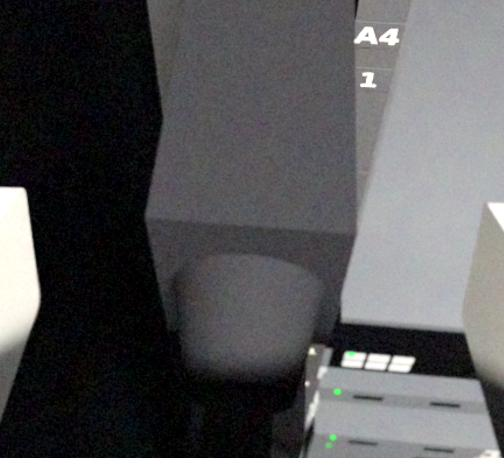

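Call:
{"api": "move", "payload": {
  "target": {"side":"left","x":0.3545,"y":0.2602,"z":1.037,"quat_wxyz":[0.6118,0.3898,-0.3699,-0.5806]},
  "min_time_s": 0.8,
  "cameras": []
}}

Call:
{"api": "move", "payload": {
  "joints": {"left_gripper_m":0.014},
  "cameras": ["left_wrist_camera"]
}}

Call:
{"api": "zoom_image", "payload": {
  "camera": "left_wrist_camera",
  "region": [240, 0, 440, 120]
}}

Call:
{"api": "zoom_image", "payload": {
  "camera": "left_wrist_camera",
  "region": [240, 200, 440, 320]
}}

Scene clock: 68.60 s.
Joint torques (N m): left_arm=[-20.42 4.36 6.12 -9.12 -0.14 -1.8 -0.39] | right_arm=[-3.07 -0.17 -0.1 -1.69 0.11 -0.41 0.06]
External joint torques (N m): left_arm=[-2.81 -1.81 1.06 0.79 0.35 -0.08 -0.41] | right_arm=[0.43 0.41 -0.1 -0.28 0.05 0.15 0.04]
Motor temperatures (°C): left_arm=[43 40 41 47 43 43 40] | right_arm=[45 41 45 47 44 41 40]
Wrist force (N): left_arm=[0.1 -5.3 -2.7] | right_arm=[-2.7 1.4 -6.3]
Wrist torque (N m): left_arm=[0.11 0.08 0.07] | right_arm=[-0.10 -0.23 0.08]
Wrist force, peak (N): left_arm=[0.4 -5.8 -2.8] | right_arm=[-3.5 1.5 -6.6]
move: done
base_odometry: x=+1.123 y=-0.448 heading=-1.708
lidar_m: 0.55 0.51 0.40 0.84 1.80 1.32 1.25 1.30 1.77 0.88 0.44 0.53
base_status: not commanded
joint_positions: torso_squat_rad=+0.350 torso_shift_rad=+0.000 torso_pitch_rad=+0.000 torso_yaw_rad=+0.000 left_shoulder_pitch_rad=-0.357 left_shoulder_roll_rad=+0.378 left_shoulder_yaw_rad=-0.166 left_elbow_rad=-1.566 left_forearm_roll_rad=+0.002 left_wrist_pitch_rad=+0.772 left_hand_roll_rad=-1.097 left_gripper_m=+0.060 right_shoulder_pitch_rad=-0.046 right_shoulder_roll_rad=-0.005 right_shoulder_yaw_rad=+0.022 right_elbow_rad=-0.208 right_forearm_roll_rad=+0.047 right_wrist_pitch_rad=-0.016 right_hand_roll_rad=-0.009 right_gripper_m=+0.100 head_pan_rad=+0.300 head_tilt_rad=+0.600
joint_status: all done
wheel_motors_off: 0
motor_effort: left_wheel=-6(7) right_wheel=+6(6)
chest: x=-0.2280 y=+0.0004 z=+1.2475 quat_wxyz=(+1.000, +0.000, +0.000, +0.000) (m; base frame)
left_hand: x=+0.3539 y=+0.2603 z=+1.0373 quat_wxyz=(+0.612, +0.390, -0.370, -0.581) (m; base frame)
left_hand_status: reached (checked arc, planned for 0.8 s): 1 mm and 0.0 deg off.
right_hand: x=-0.0902 y=-0.2192 z=+0.5753 quat_wxyz=(+0.990, -0.003, -0.134, +0.038) (m; base frame)
pictures: none
No camera images: "cameras" was empty.

Scene clock: 69.63 s.
Joint torques (N m): left_arm=[-19.98 6 5.97 -9.2 -0.78 -1.54 -0.27] | right_arm=[-3.33 -0.25 -0.21 -1.65 0.15 -0.42 -0.03]
External joint torques (N m): left_arm=[-2.37 -0.16 0.92 0.71 -0.29 0.18 -0.28] | right_arm=[0.17 0.32 -0.21 -0.24 0.09 0.14 -0.04]
Motor temperatures (°C): left_arm=[43 40 41 47 43 43 40] | right_arm=[45 41 45 47 44 41 40]
Wrist force (N): left_arm=[2.9 -6.1 -1.5] | right_arm=[-3.2 0.8 -5.7]
Wrist torque (N m): left_arm=[0.15 -0.21 0.07] | right_arm=[-0.10 -0.35 0.05]
Wrist force, peak (N): left_arm=[3.6 -6.2 -2.4] | right_arm=[-2.6 1.8 -6.8]
move: off_target
base_odometry: x=+1.123 y=-0.448 heading=-1.708
lidar_m: 0.55 0.52 0.41 0.83 1.81 1.30 1.25 1.31 1.76 0.87 0.42 0.52
base_status: not commanded
joint_positions: torso_squat_rad=+0.350 torso_shift_rad=+0.000 torso_pitch_rad=+0.000 torso_yaw_rad=+0.000 left_shoulder_pitch_rad=-0.357 left_shoulder_roll_rad=+0.377 left_shoulder_yaw_rad=-0.166 left_elbow_rad=-1.566 left_forearm_roll_rad=+0.002 left_wrist_pitch_rad=+0.772 left_hand_roll_rad=-1.097 left_gripper_m=+0.023 right_shoulder_pitch_rad=-0.046 right_shoulder_roll_rad=-0.005 right_shoulder_yaw_rad=+0.022 right_elbow_rad=-0.208 right_forearm_roll_rad=+0.047 right_wrist_pitch_rad=-0.016 right_hand_roll_rad=-0.009 right_gripper_m=+0.100 head_pan_rad=+0.300 head_tilt_rad=+0.600
joint_status: left_gripper_m off_target (ended at +0.023, target +0.014)
wheel_motors_off: 0
motor_effort: left_wheel=-7(7) right_wheel=+5(6)
chest: x=-0.2280 y=+0.0004 z=+1.2475 quat_wxyz=(+1.000, +0.000, +0.000, +0.000) (m; base frame)
left_hand: x=+0.3540 y=+0.2601 z=+1.0373 quat_wxyz=(+0.612, +0.390, -0.370, -0.581) (m; base frame)
right_hand: x=-0.0902 y=-0.2192 z=+0.5753 quat_wxyz=(+0.990, -0.003, -0.134, +0.038) (m; base frame)
pictures: left_wrist_camera
camera_calibration:
left_wrist_camera: T_world_to_cam=[[0.0992466, -0.995027, 0.00840858, 0.215999], [-0.768627, -0.0820261, -0.634416, 0.983357], [0.631951, 0.0565006, -0.772946, 0.63563], [0, 0, 0, 1]] pos_world=[0.33271, 0.259672, 1.11335]

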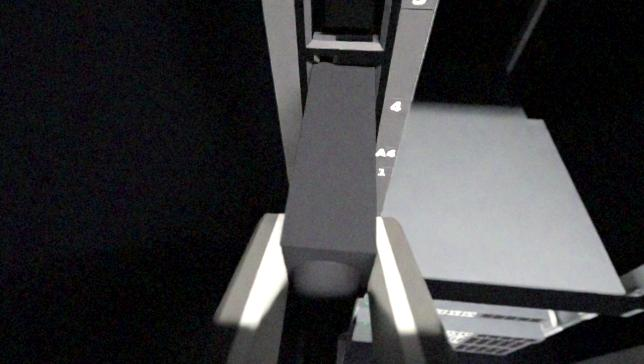

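Scaled by 2.520 from the camera's 644x364 image, which has a finer 1265x715 frame.

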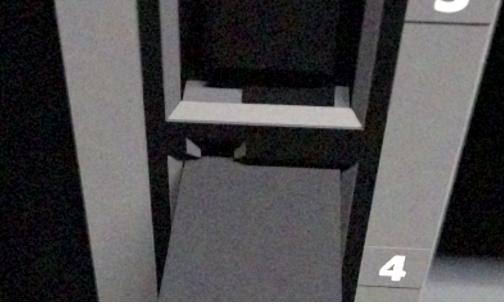

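Scaled by 2.520 from the camera's 644x364 image, which has a finer 1265x715 frame.

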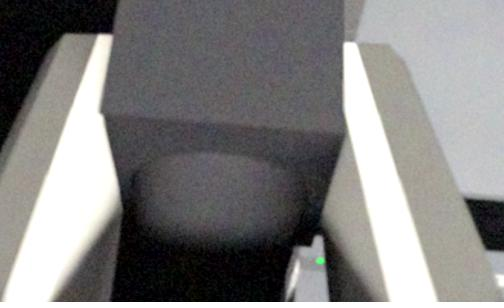

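Call:
{"api": "move", "payload": {
  "target": {"side":"left","x":0.344,"y":0.2602,"z":1.0373,"quat_wxyz":[0.6118,0.3898,-0.3699,-0.5806]},
  "min_time_s": 1.5,
  "cameras": []
}}

Call:
{"api": "move", "payload": {
  "target": {"side":"left","x":0.334,"y":0.2602,"z":1.0373,"quat_wxyz":[0.6118,0.3898,-0.3699,-0.5806]},
  "min_time_s": 1.5,
  "cameras": []
}}

Call:
{"api": "move", "payload": {
  "target": {"side":"left","x":0.322,"y":0.2602,"z":1.0373,"quat_wxyz":[0.6118,0.3898,-0.3699,-0.5806]},
  "min_time_s": 1.5,
  "cameras": []
}}

Call:
{"api": "move", "payload": {
  "target": {"side":"left","x":0.311,"y":0.2602,"z":1.0373,"quat_wxyz":[0.6118,0.3898,-0.3699,-0.5806]},
  "min_time_s": 1.5,
  "cameras": ["head_camera","left_wrist_camera"]
}}

Call:
{"api": "zoom_image", "payload": {
  "camera": "left_wrist_camera",
  "region": [240, 0, 440, 180]
}}

Call:
{"api": "zoom_image", "payload": {
  "camera": "head_camera",
  "region": [340, 130, 480, 330]
}}

Scene clock: 81.17 s.
Joint torques (N m): left_arm=[-10.95 7.09 3.44 -12.02 -0.43 -0.11 0.21] | right_arm=[-3.26 -0.26 -0.28 -1.72 0.19 -0.37 0.08]
External joint torques (N m): left_arm=[6.12 1.08 -1.63 -2.11 0.08 1.61 0.2] | right_arm=[0.22 0.31 -0.28 -0.32 0.13 0.19 0.06]
Motor temperatures (°C): left_arm=[43 40 41 47 43 43 40] | right_arm=[45 41 45 47 44 41 40]
Wrist force (N): left_arm=[2.2 0.4 -25.4] | right_arm=[-1.8 1.8 -6.3]
Wrist torque (N m): left_arm=[0.09 -0.08 0.06] | right_arm=[-0.15 -0.15 0.09]
Wrist force, peak (N): left_arm=[0.4 -1.4 -29.1] | right_arm=[-2.9 2.1 -6.9]
move: done
base_odometry: x=+1.123 y=-0.448 heading=-1.708
lidar_m: 0.54 0.51 0.40 0.83 1.80 1.32 1.25 1.30 1.76 0.86 0.43 0.53
base_status: not commanded
joint_positions: torso_squat_rad=+0.350 torso_shift_rad=+0.000 torso_pitch_rad=+0.000 torso_yaw_rad=+0.000 left_shoulder_pitch_rad=-0.326 left_shoulder_roll_rad=+0.380 left_shoulder_yaw_rad=-0.167 left_elbow_rad=-1.614 left_forearm_roll_rad=-0.003 left_wrist_pitch_rad=+0.787 left_hand_roll_rad=-1.095 left_gripper_m=+0.023 right_shoulder_pitch_rad=-0.046 right_shoulder_roll_rad=-0.005 right_shoulder_yaw_rad=+0.022 right_elbow_rad=-0.208 right_forearm_roll_rad=+0.047 right_wrist_pitch_rad=-0.016 right_hand_roll_rad=-0.009 right_gripper_m=+0.100 head_pan_rad=+0.300 head_tilt_rad=+0.600
joint_status: all done
wheel_motors_off: 0
motor_effort: left_wheel=-12(12) right_wheel=+5(6)
chest: x=-0.2277 y=+0.0004 z=+1.2475 quat_wxyz=(+1.000, +0.000, +0.000, +0.000) (m; base frame)
left_hand: x=+0.3456 y=+0.2598 z=+1.0380 quat_wxyz=(+0.611, +0.390, -0.371, -0.580) (m; base frame)
left_hand_status: reached (checked arc, planned for 1.5 s): 2 mm and 0.1 deg off.
right_hand: x=-0.0902 y=-0.2192 z=+0.5753 quat_wxyz=(+0.990, -0.003, -0.133, +0.038) (m; base frame)
pictures: none
No camera images: "cameras" was empty.

Scene clock: 83.00 s.
Joint torques (N m): left_arm=[-15.62 6.85 3.59 -11.31 -0.64 -1.61 0.21] | right_arm=[-3.23 -0.3 -0.04 -1.71 0.13 -0.43 0.05]
External joint torques (N m): left_arm=[0.83 1.02 -1.49 -1.41 -0.12 0.1 0.2] | right_arm=[0.27 0.27 -0.04 -0.31 0.07 0.13 0.04]
Motor temperatures (°C): left_arm=[43 40 41 47 43 43 40] | right_arm=[45 41 45 47 44 41 40]
Wrist force (N): left_arm=[0.6 -5.9 -2.7] | right_arm=[-2.8 1.2 -6.0]
Wrist torque (N m): left_arm=[0.10 0.15 0.07] | right_arm=[-0.07 -0.26 0.08]
Wrist force, peak (N): left_arm=[2.9 1.0 -27.3] | right_arm=[-2.9 0.7 -6.8]
move: done
base_odometry: x=+1.123 y=-0.448 heading=-1.708
lidar_m: 0.55 0.51 0.41 0.83 1.80 1.31 1.25 1.30 1.78 0.88 0.42 0.53
base_status: not commanded
joint_positions: torso_squat_rad=+0.350 torso_shift_rad=+0.000 torso_pitch_rad=+0.000 torso_yaw_rad=+0.000 left_shoulder_pitch_rad=-0.290 left_shoulder_roll_rad=+0.382 left_shoulder_yaw_rad=-0.167 left_elbow_rad=-1.666 left_forearm_roll_rad=-0.008 left_wrist_pitch_rad=+0.803 left_hand_roll_rad=-1.092 left_gripper_m=+0.023 right_shoulder_pitch_rad=-0.046 right_shoulder_roll_rad=-0.005 right_shoulder_yaw_rad=+0.022 right_elbow_rad=-0.208 right_forearm_roll_rad=+0.047 right_wrist_pitch_rad=-0.016 right_hand_roll_rad=-0.009 right_gripper_m=+0.100 head_pan_rad=+0.300 head_tilt_rad=+0.600
joint_status: all done
wheel_motors_off: 0
motor_effort: left_wheel=-9(12) right_wheel=+5(6)
chest: x=-0.2279 y=+0.0004 z=+1.2475 quat_wxyz=(+1.000, +0.000, +0.000, +0.000) (m; base frame)
left_hand: x=+0.3349 y=+0.2602 z=+1.0377 quat_wxyz=(+0.612, +0.390, -0.370, -0.580) (m; base frame)
left_hand_status: reached (checked arc, planned for 1.5 s): 1 mm and 0.1 deg off.
right_hand: x=-0.0902 y=-0.2192 z=+0.5753 quat_wxyz=(+0.990, -0.003, -0.134, +0.038) (m; base frame)
pictures: none
No camera images: "cameras" was empty.

Scene clock: 84.83 s.
Joint torques (N m): left_arm=[-14.41 6.35 3.35 -11.18 -0.59 -1.57 0.23] | right_arm=[-2.95 -0.23 -0.49 -1.67 0.04 -0.46 0.04]
External joint torques (N m): left_arm=[1.27 0.72 -1.71 -1.29 -0.06 0.14 0.22] | right_arm=[0.54 0.34 -0.49 -0.26 -0.02 0.1 0.02]
Motor temperatures (°C): left_arm=[43 40 41 47 43 43 40] | right_arm=[45 41 45 47 44 41 40]
Wrist force (N): left_arm=[0.5 -5.8 -2.8] | right_arm=[-2.1 0.9 -5.4]
Wrist torque (N m): left_arm=[0.12 0.11 0.08] | right_arm=[-0.05 -0.17 0.08]
Wrist force, peak (N): left_arm=[0.7 -6.2 -3.2] | right_arm=[-2.9 1.5 -6.9]
move: done
base_odometry: x=+1.123 y=-0.448 heading=-1.708
lidar_m: 0.55 0.51 0.41 0.83 1.80 1.32 1.26 1.30 1.77 0.88 0.43 0.53
base_status: not commanded
joint_positions: torso_squat_rad=+0.350 torso_shift_rad=+0.000 torso_pitch_rad=+0.000 torso_yaw_rad=+0.000 left_shoulder_pitch_rad=-0.246 left_shoulder_roll_rad=+0.385 left_shoulder_yaw_rad=-0.168 left_elbow_rad=-1.728 left_forearm_roll_rad=-0.014 left_wrist_pitch_rad=+0.822 left_hand_roll_rad=-1.090 left_gripper_m=+0.023 right_shoulder_pitch_rad=-0.046 right_shoulder_roll_rad=-0.005 right_shoulder_yaw_rad=+0.022 right_elbow_rad=-0.208 right_forearm_roll_rad=+0.047 right_wrist_pitch_rad=-0.016 right_hand_roll_rad=-0.009 right_gripper_m=+0.100 head_pan_rad=+0.300 head_tilt_rad=+0.600
joint_status: all done
wheel_motors_off: 0
motor_effort: left_wheel=-9(10) right_wheel=+6(6)
chest: x=-0.2279 y=+0.0004 z=+1.2475 quat_wxyz=(+1.000, +0.000, +0.000, +0.000) (m; base frame)
left_hand: x=+0.3223 y=+0.2602 z=+1.0377 quat_wxyz=(+0.612, +0.390, -0.370, -0.580) (m; base frame)
left_hand_status: reached (checked arc, planned for 1.5 s): 0 mm and 0.0 deg off.
right_hand: x=-0.0902 y=-0.2192 z=+0.5753 quat_wxyz=(+0.990, -0.003, -0.134, +0.038) (m; base frame)
pictures: none
No camera images: "cameras" was empty.

Scene clock: 86.67 s.
Joint torques (N m): left_arm=[-13.75 6.32 3.19 -11.27 -0.7 -1.58 0.1] | right_arm=[-3.33 -0.23 -0.14 -1.66 0.14 -0.33 -0.05]
External joint torques (N m): left_arm=[1.31 0.86 -1.84 -1.38 -0.16 0.13 0.09] | right_arm=[0.17 0.34 -0.14 -0.25 0.08 0.23 -0.07]
Motor temperatures (°C): left_arm=[43 40 41 47 43 43 40] | right_arm=[45 41 45 47 44 41 40]
Wrist force (N): left_arm=[0.6 -5.7 -3.0] | right_arm=[-2.8 1.3 -6.0]
Wrist torque (N m): left_arm=[0.10 0.12 0.09] | right_arm=[-0.08 -0.25 0.06]
Wrist force, peak (N): left_arm=[0.6 -6.0 -3.1] | right_arm=[-2.3 1.8 -7.0]
move: done
base_odometry: x=+1.123 y=-0.448 heading=-1.708
lidar_m: 0.55 0.51 0.40 0.84 1.81 1.30 1.25 1.30 1.77 0.87 0.43 0.53
base_status: not commanded
joint_positions: torso_squat_rad=+0.350 torso_shift_rad=+0.000 torso_pitch_rad=+0.000 torso_yaw_rad=+0.000 left_shoulder_pitch_rad=-0.211 left_shoulder_roll_rad=+0.387 left_shoulder_yaw_rad=-0.169 left_elbow_rad=-1.776 left_forearm_roll_rad=-0.019 left_wrist_pitch_rad=+0.835 left_hand_roll_rad=-1.089 left_gripper_m=+0.023 right_shoulder_pitch_rad=-0.046 right_shoulder_roll_rad=-0.005 right_shoulder_yaw_rad=+0.022 right_elbow_rad=-0.208 right_forearm_roll_rad=+0.047 right_wrist_pitch_rad=-0.016 right_hand_roll_rad=-0.009 right_gripper_m=+0.100 head_pan_rad=+0.300 head_tilt_rad=+0.600
joint_status: all done
wheel_motors_off: 0
motor_effort: left_wheel=-9(10) right_wheel=+5(6)
chest: x=-0.2279 y=+0.0004 z=+1.2475 quat_wxyz=(+1.000, +0.000, +0.000, +0.000) (m; base frame)
left_hand: x=+0.3120 y=+0.2602 z=+1.0376 quat_wxyz=(+0.612, +0.390, -0.370, -0.580) (m; base frame)
left_hand_status: reached (checked arc, planned for 1.5 s): 1 mm and 0.1 deg off.
right_hand: x=-0.0902 y=-0.2192 z=+0.5753 quat_wxyz=(+0.990, -0.003, -0.134, +0.038) (m; base frame)
pictures: head_camera, left_wrist_camera
camera_calibration:
head_camera: T_world_to_cam=[[0.296759, -0.954872, -0.0124318, 0.088163], [-0.516058, -0.149402, -0.843423, 1.18057], [0.803504, 0.256709, -0.537106, 0.880672], [0, 0, 0, 1]] pos_world=[-0.124543, 0.0344875, 1.46983]
left_wrist_camera: T_world_to_cam=[[0.0995003, -0.994999, 0.0088012, 0.219745], [-0.768184, -0.0824348, -0.634899, 0.951789], [0.63245, 0.0564118, -0.772545, 0.661829], [0, 0, 0, 1]] pos_world=[0.290712, 0.259771, 1.11365]

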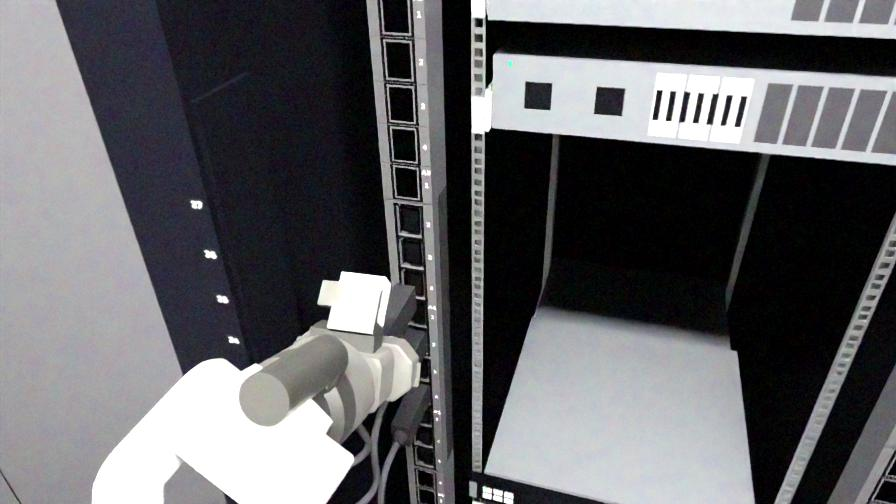

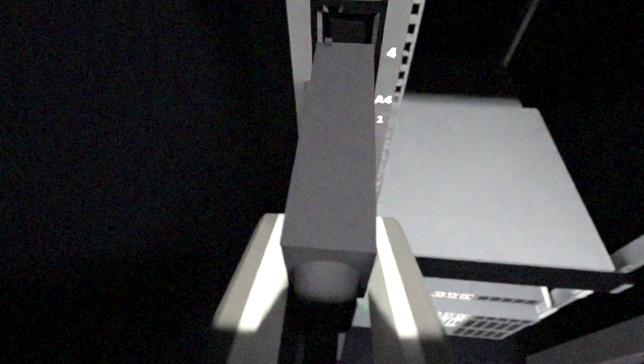

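Scaled by 2.520 from the camera's 644x364 image, which has a finer 1265x715 frame.

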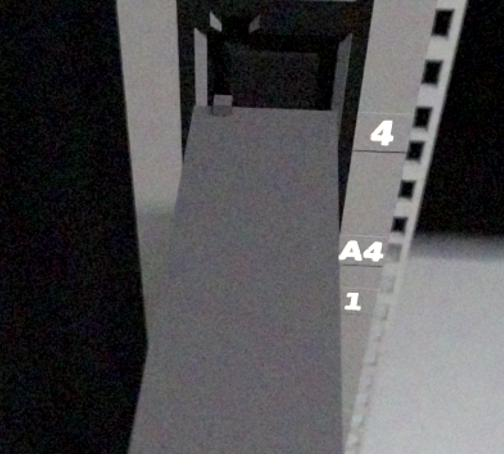

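Scaled by 2.520 from the camera's 896x504 image, which has a finer 1280x720 frame.

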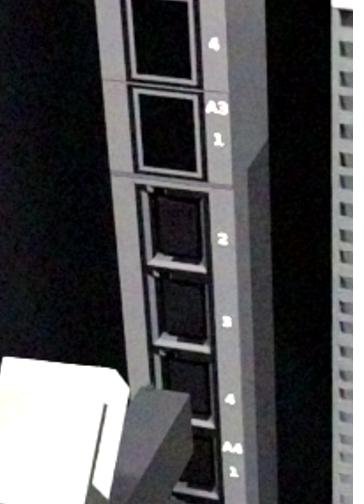

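Call:
{"api": "move", "payload": {
  "target": {"side":"left","x":0.312,"y":0.2603,"z":1.0826,"quat_wxyz":[0.6118,0.3898,-0.3699,-0.5806]},
  "min_time_s": 2,
  "cameras": ["left_wrist_camera"]
}}

Call:
{"api": "zoom_image", "payload": {
  "camera": "left_wrist_camera",
  "region": [240, 0, 440, 180]
}}

Scene clock: 94.07 s.
Joint torques (N m): left_arm=[-19.21 6.84 7.44 -11.02 -0.35 -1.69 -0.36] | right_arm=[-3.11 -0.23 -0.42 -1.7 0.16 -0.43 0.03]
External joint torques (N m): left_arm=[-3.71 0.85 2.03 -1.69 0.26 0.04 -0.38] | right_arm=[0.38 0.34 -0.42 -0.29 0.1 0.13 0.01]
Motor temperatures (°C): left_arm=[43 40 41 47 43 43 40] | right_arm=[45 41 45 47 44 41 40]
Wrist force (N): left_arm=[0.4 -7.3 -3.1] | right_arm=[-1.9 2.4 -5.9]
Wrist torque (N m): left_arm=[0.21 0.12 0.08] | right_arm=[-0.23 -0.10 0.04]
Wrist force, peak (N): left_arm=[0.4 -7.3 -3.1] | right_arm=[-2.4 1.4 -7.4]
move: done
base_odometry: x=+1.123 y=-0.448 heading=-1.708
lidar_m: 0.55 0.52 0.40 0.84 1.80 1.31 1.26 1.31 1.77 0.88 0.42 0.53
base_status: not commanded
joint_positions: torso_squat_rad=+0.350 torso_shift_rad=+0.000 torso_pitch_rad=+0.000 torso_yaw_rad=+0.000 left_shoulder_pitch_rad=-0.262 left_shoulder_roll_rad=+0.424 left_shoulder_yaw_rad=-0.143 left_elbow_rad=-1.883 left_forearm_roll_rad=+0.043 left_wrist_pitch_rad=+0.987 left_hand_roll_rad=-1.108 left_gripper_m=+0.023 right_shoulder_pitch_rad=-0.046 right_shoulder_roll_rad=-0.005 right_shoulder_yaw_rad=+0.022 right_elbow_rad=-0.208 right_forearm_roll_rad=+0.047 right_wrist_pitch_rad=-0.016 right_hand_roll_rad=-0.009 right_gripper_m=+0.100 head_pan_rad=+0.300 head_tilt_rad=+0.600
joint_status: all done
wheel_motors_off: 0
motor_effort: left_wheel=-9(10) right_wheel=+6(6)
chest: x=-0.2279 y=+0.0004 z=+1.2475 quat_wxyz=(+1.000, +0.000, +0.000, +0.000) (m; base frame)
left_hand: x=+0.3118 y=+0.2601 z=+1.0821 quat_wxyz=(+0.612, +0.390, -0.370, -0.581) (m; base frame)
left_hand_status: reached (checked arc, planned for 2.0 s): 1 mm and 0.0 deg off.
right_hand: x=-0.0902 y=-0.2192 z=+0.5753 quat_wxyz=(+0.990, -0.003, -0.134, +0.038) (m; base frame)
pictures: left_wrist_camera
camera_calibration:
left_wrist_camera: T_world_to_cam=[[0.0990963, -0.995044, 0.00824995, 0.220131], [-0.768914, -0.0818333, -0.634094, 0.97915], [0.631626, 0.0564928, -0.773212, 0.697341], [0, 0, 0, 1]] pos_world=[0.290609, 0.259773, 1.15825]

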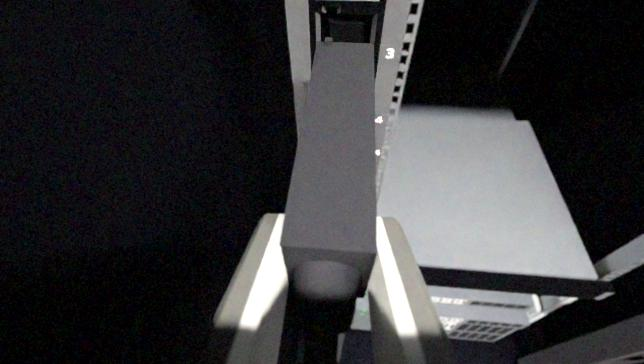

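Scaled by 2.520 from the camera's 644x364 image, which has a finer 1265x715 frame.

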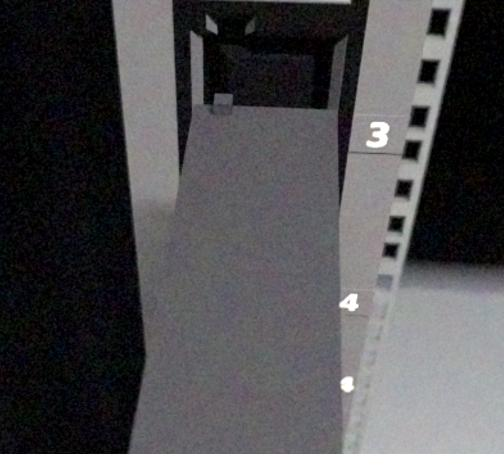

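Call:
{"api": "move", "payload": {
  "target": {"side":"left","x":0.331,"y":0.2613,"z":1.0821,"quat_wxyz":[0.6118,0.3898,-0.3699,-0.5806]},
  "min_time_s": 1.5,
  "cameras": ["left_wrist_camera"]
}}

Call:
{"api": "zoom_image", "payload": {
  "camera": "left_wrist_camera",
  "region": [240, 0, 440, 120]
}}

Scene clock: 102.63 s.
Joint torques (N m): left_arm=[-20.33 4.8 7.48 -9.25 -0.37 -2.12 -0.33] | right_arm=[-3.25 -0.27 -0.23 -1.7 0.1 -0.44 -0.02]
External joint torques (N m): left_arm=[-3.73 -1.52 2 0.14 0.21 -0.39 -0.34] | right_arm=[0.24 0.31 -0.23 -0.29 0.04 0.12 -0.04]
Motor temperatures (°C): left_arm=[43 40 41 47 43 43 40] | right_arm=[45 41 45 47 44 41 40]
Wrist force (N): left_arm=[0.3 -7.0 -3.2] | right_arm=[-3.3 1.0 -5.8]
Wrist torque (N m): left_arm=[0.15 0.13 0.08] | right_arm=[-0.07 -0.28 0.09]
Wrist force, peak (N): left_arm=[0.0 -7.4 -3.2] | right_arm=[-3.2 2.1 -6.3]
move: done
base_odometry: x=+1.123 y=-0.448 heading=-1.708
lidar_m: 0.55 0.51 0.40 0.84 1.80 1.32 1.24 1.30 1.77 0.86 0.43 0.54
base_status: not commanded
joint_positions: torso_squat_rad=+0.350 torso_shift_rad=+0.000 torso_pitch_rad=+0.000 torso_yaw_rad=+0.000 left_shoulder_pitch_rad=-0.322 left_shoulder_roll_rad=+0.422 left_shoulder_yaw_rad=-0.142 left_elbow_rad=-1.792 left_forearm_roll_rad=+0.054 left_wrist_pitch_rad=+0.957 left_hand_roll_rad=-1.115 left_gripper_m=+0.023 right_shoulder_pitch_rad=-0.046 right_shoulder_roll_rad=-0.005 right_shoulder_yaw_rad=+0.022 right_elbow_rad=-0.208 right_forearm_roll_rad=+0.047 right_wrist_pitch_rad=-0.016 right_hand_roll_rad=-0.009 right_gripper_m=+0.100 head_pan_rad=+0.300 head_tilt_rad=+0.600
joint_status: all done
wheel_motors_off: 0
motor_effort: left_wheel=-9(10) right_wheel=+5(6)
chest: x=-0.2279 y=+0.0004 z=+1.2475 quat_wxyz=(+1.000, +0.000, +0.000, +0.000) (m; base frame)
left_hand: x=+0.3308 y=+0.2613 z=+1.0819 quat_wxyz=(+0.612, +0.390, -0.370, -0.581) (m; base frame)
left_hand_status: reached (checked arc, planned for 1.5 s): 0 mm and 0.0 deg off.
right_hand: x=-0.0902 y=-0.2192 z=+0.5753 quat_wxyz=(+0.990, -0.003, -0.134, +0.038) (m; base frame)
pictures: left_wrist_camera
camera_calibration:
left_wrist_camera: T_world_to_cam=[[0.0992612, -0.99503, 0.00786082, 0.219742], [-0.768993, -0.0817212, -0.634012, 0.99356], [0.631504, 0.0568879, -0.773283, 0.685064], [0, 0, 0, 1]] pos_world=[0.309609, 0.260873, 1.15795]

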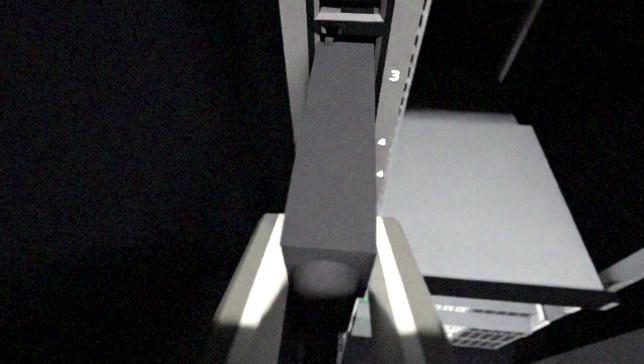

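Scaled by 2.520 from the camera's 644x364 image, which has a finer 1265x715 frame.

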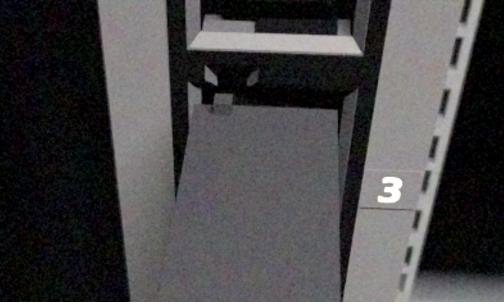

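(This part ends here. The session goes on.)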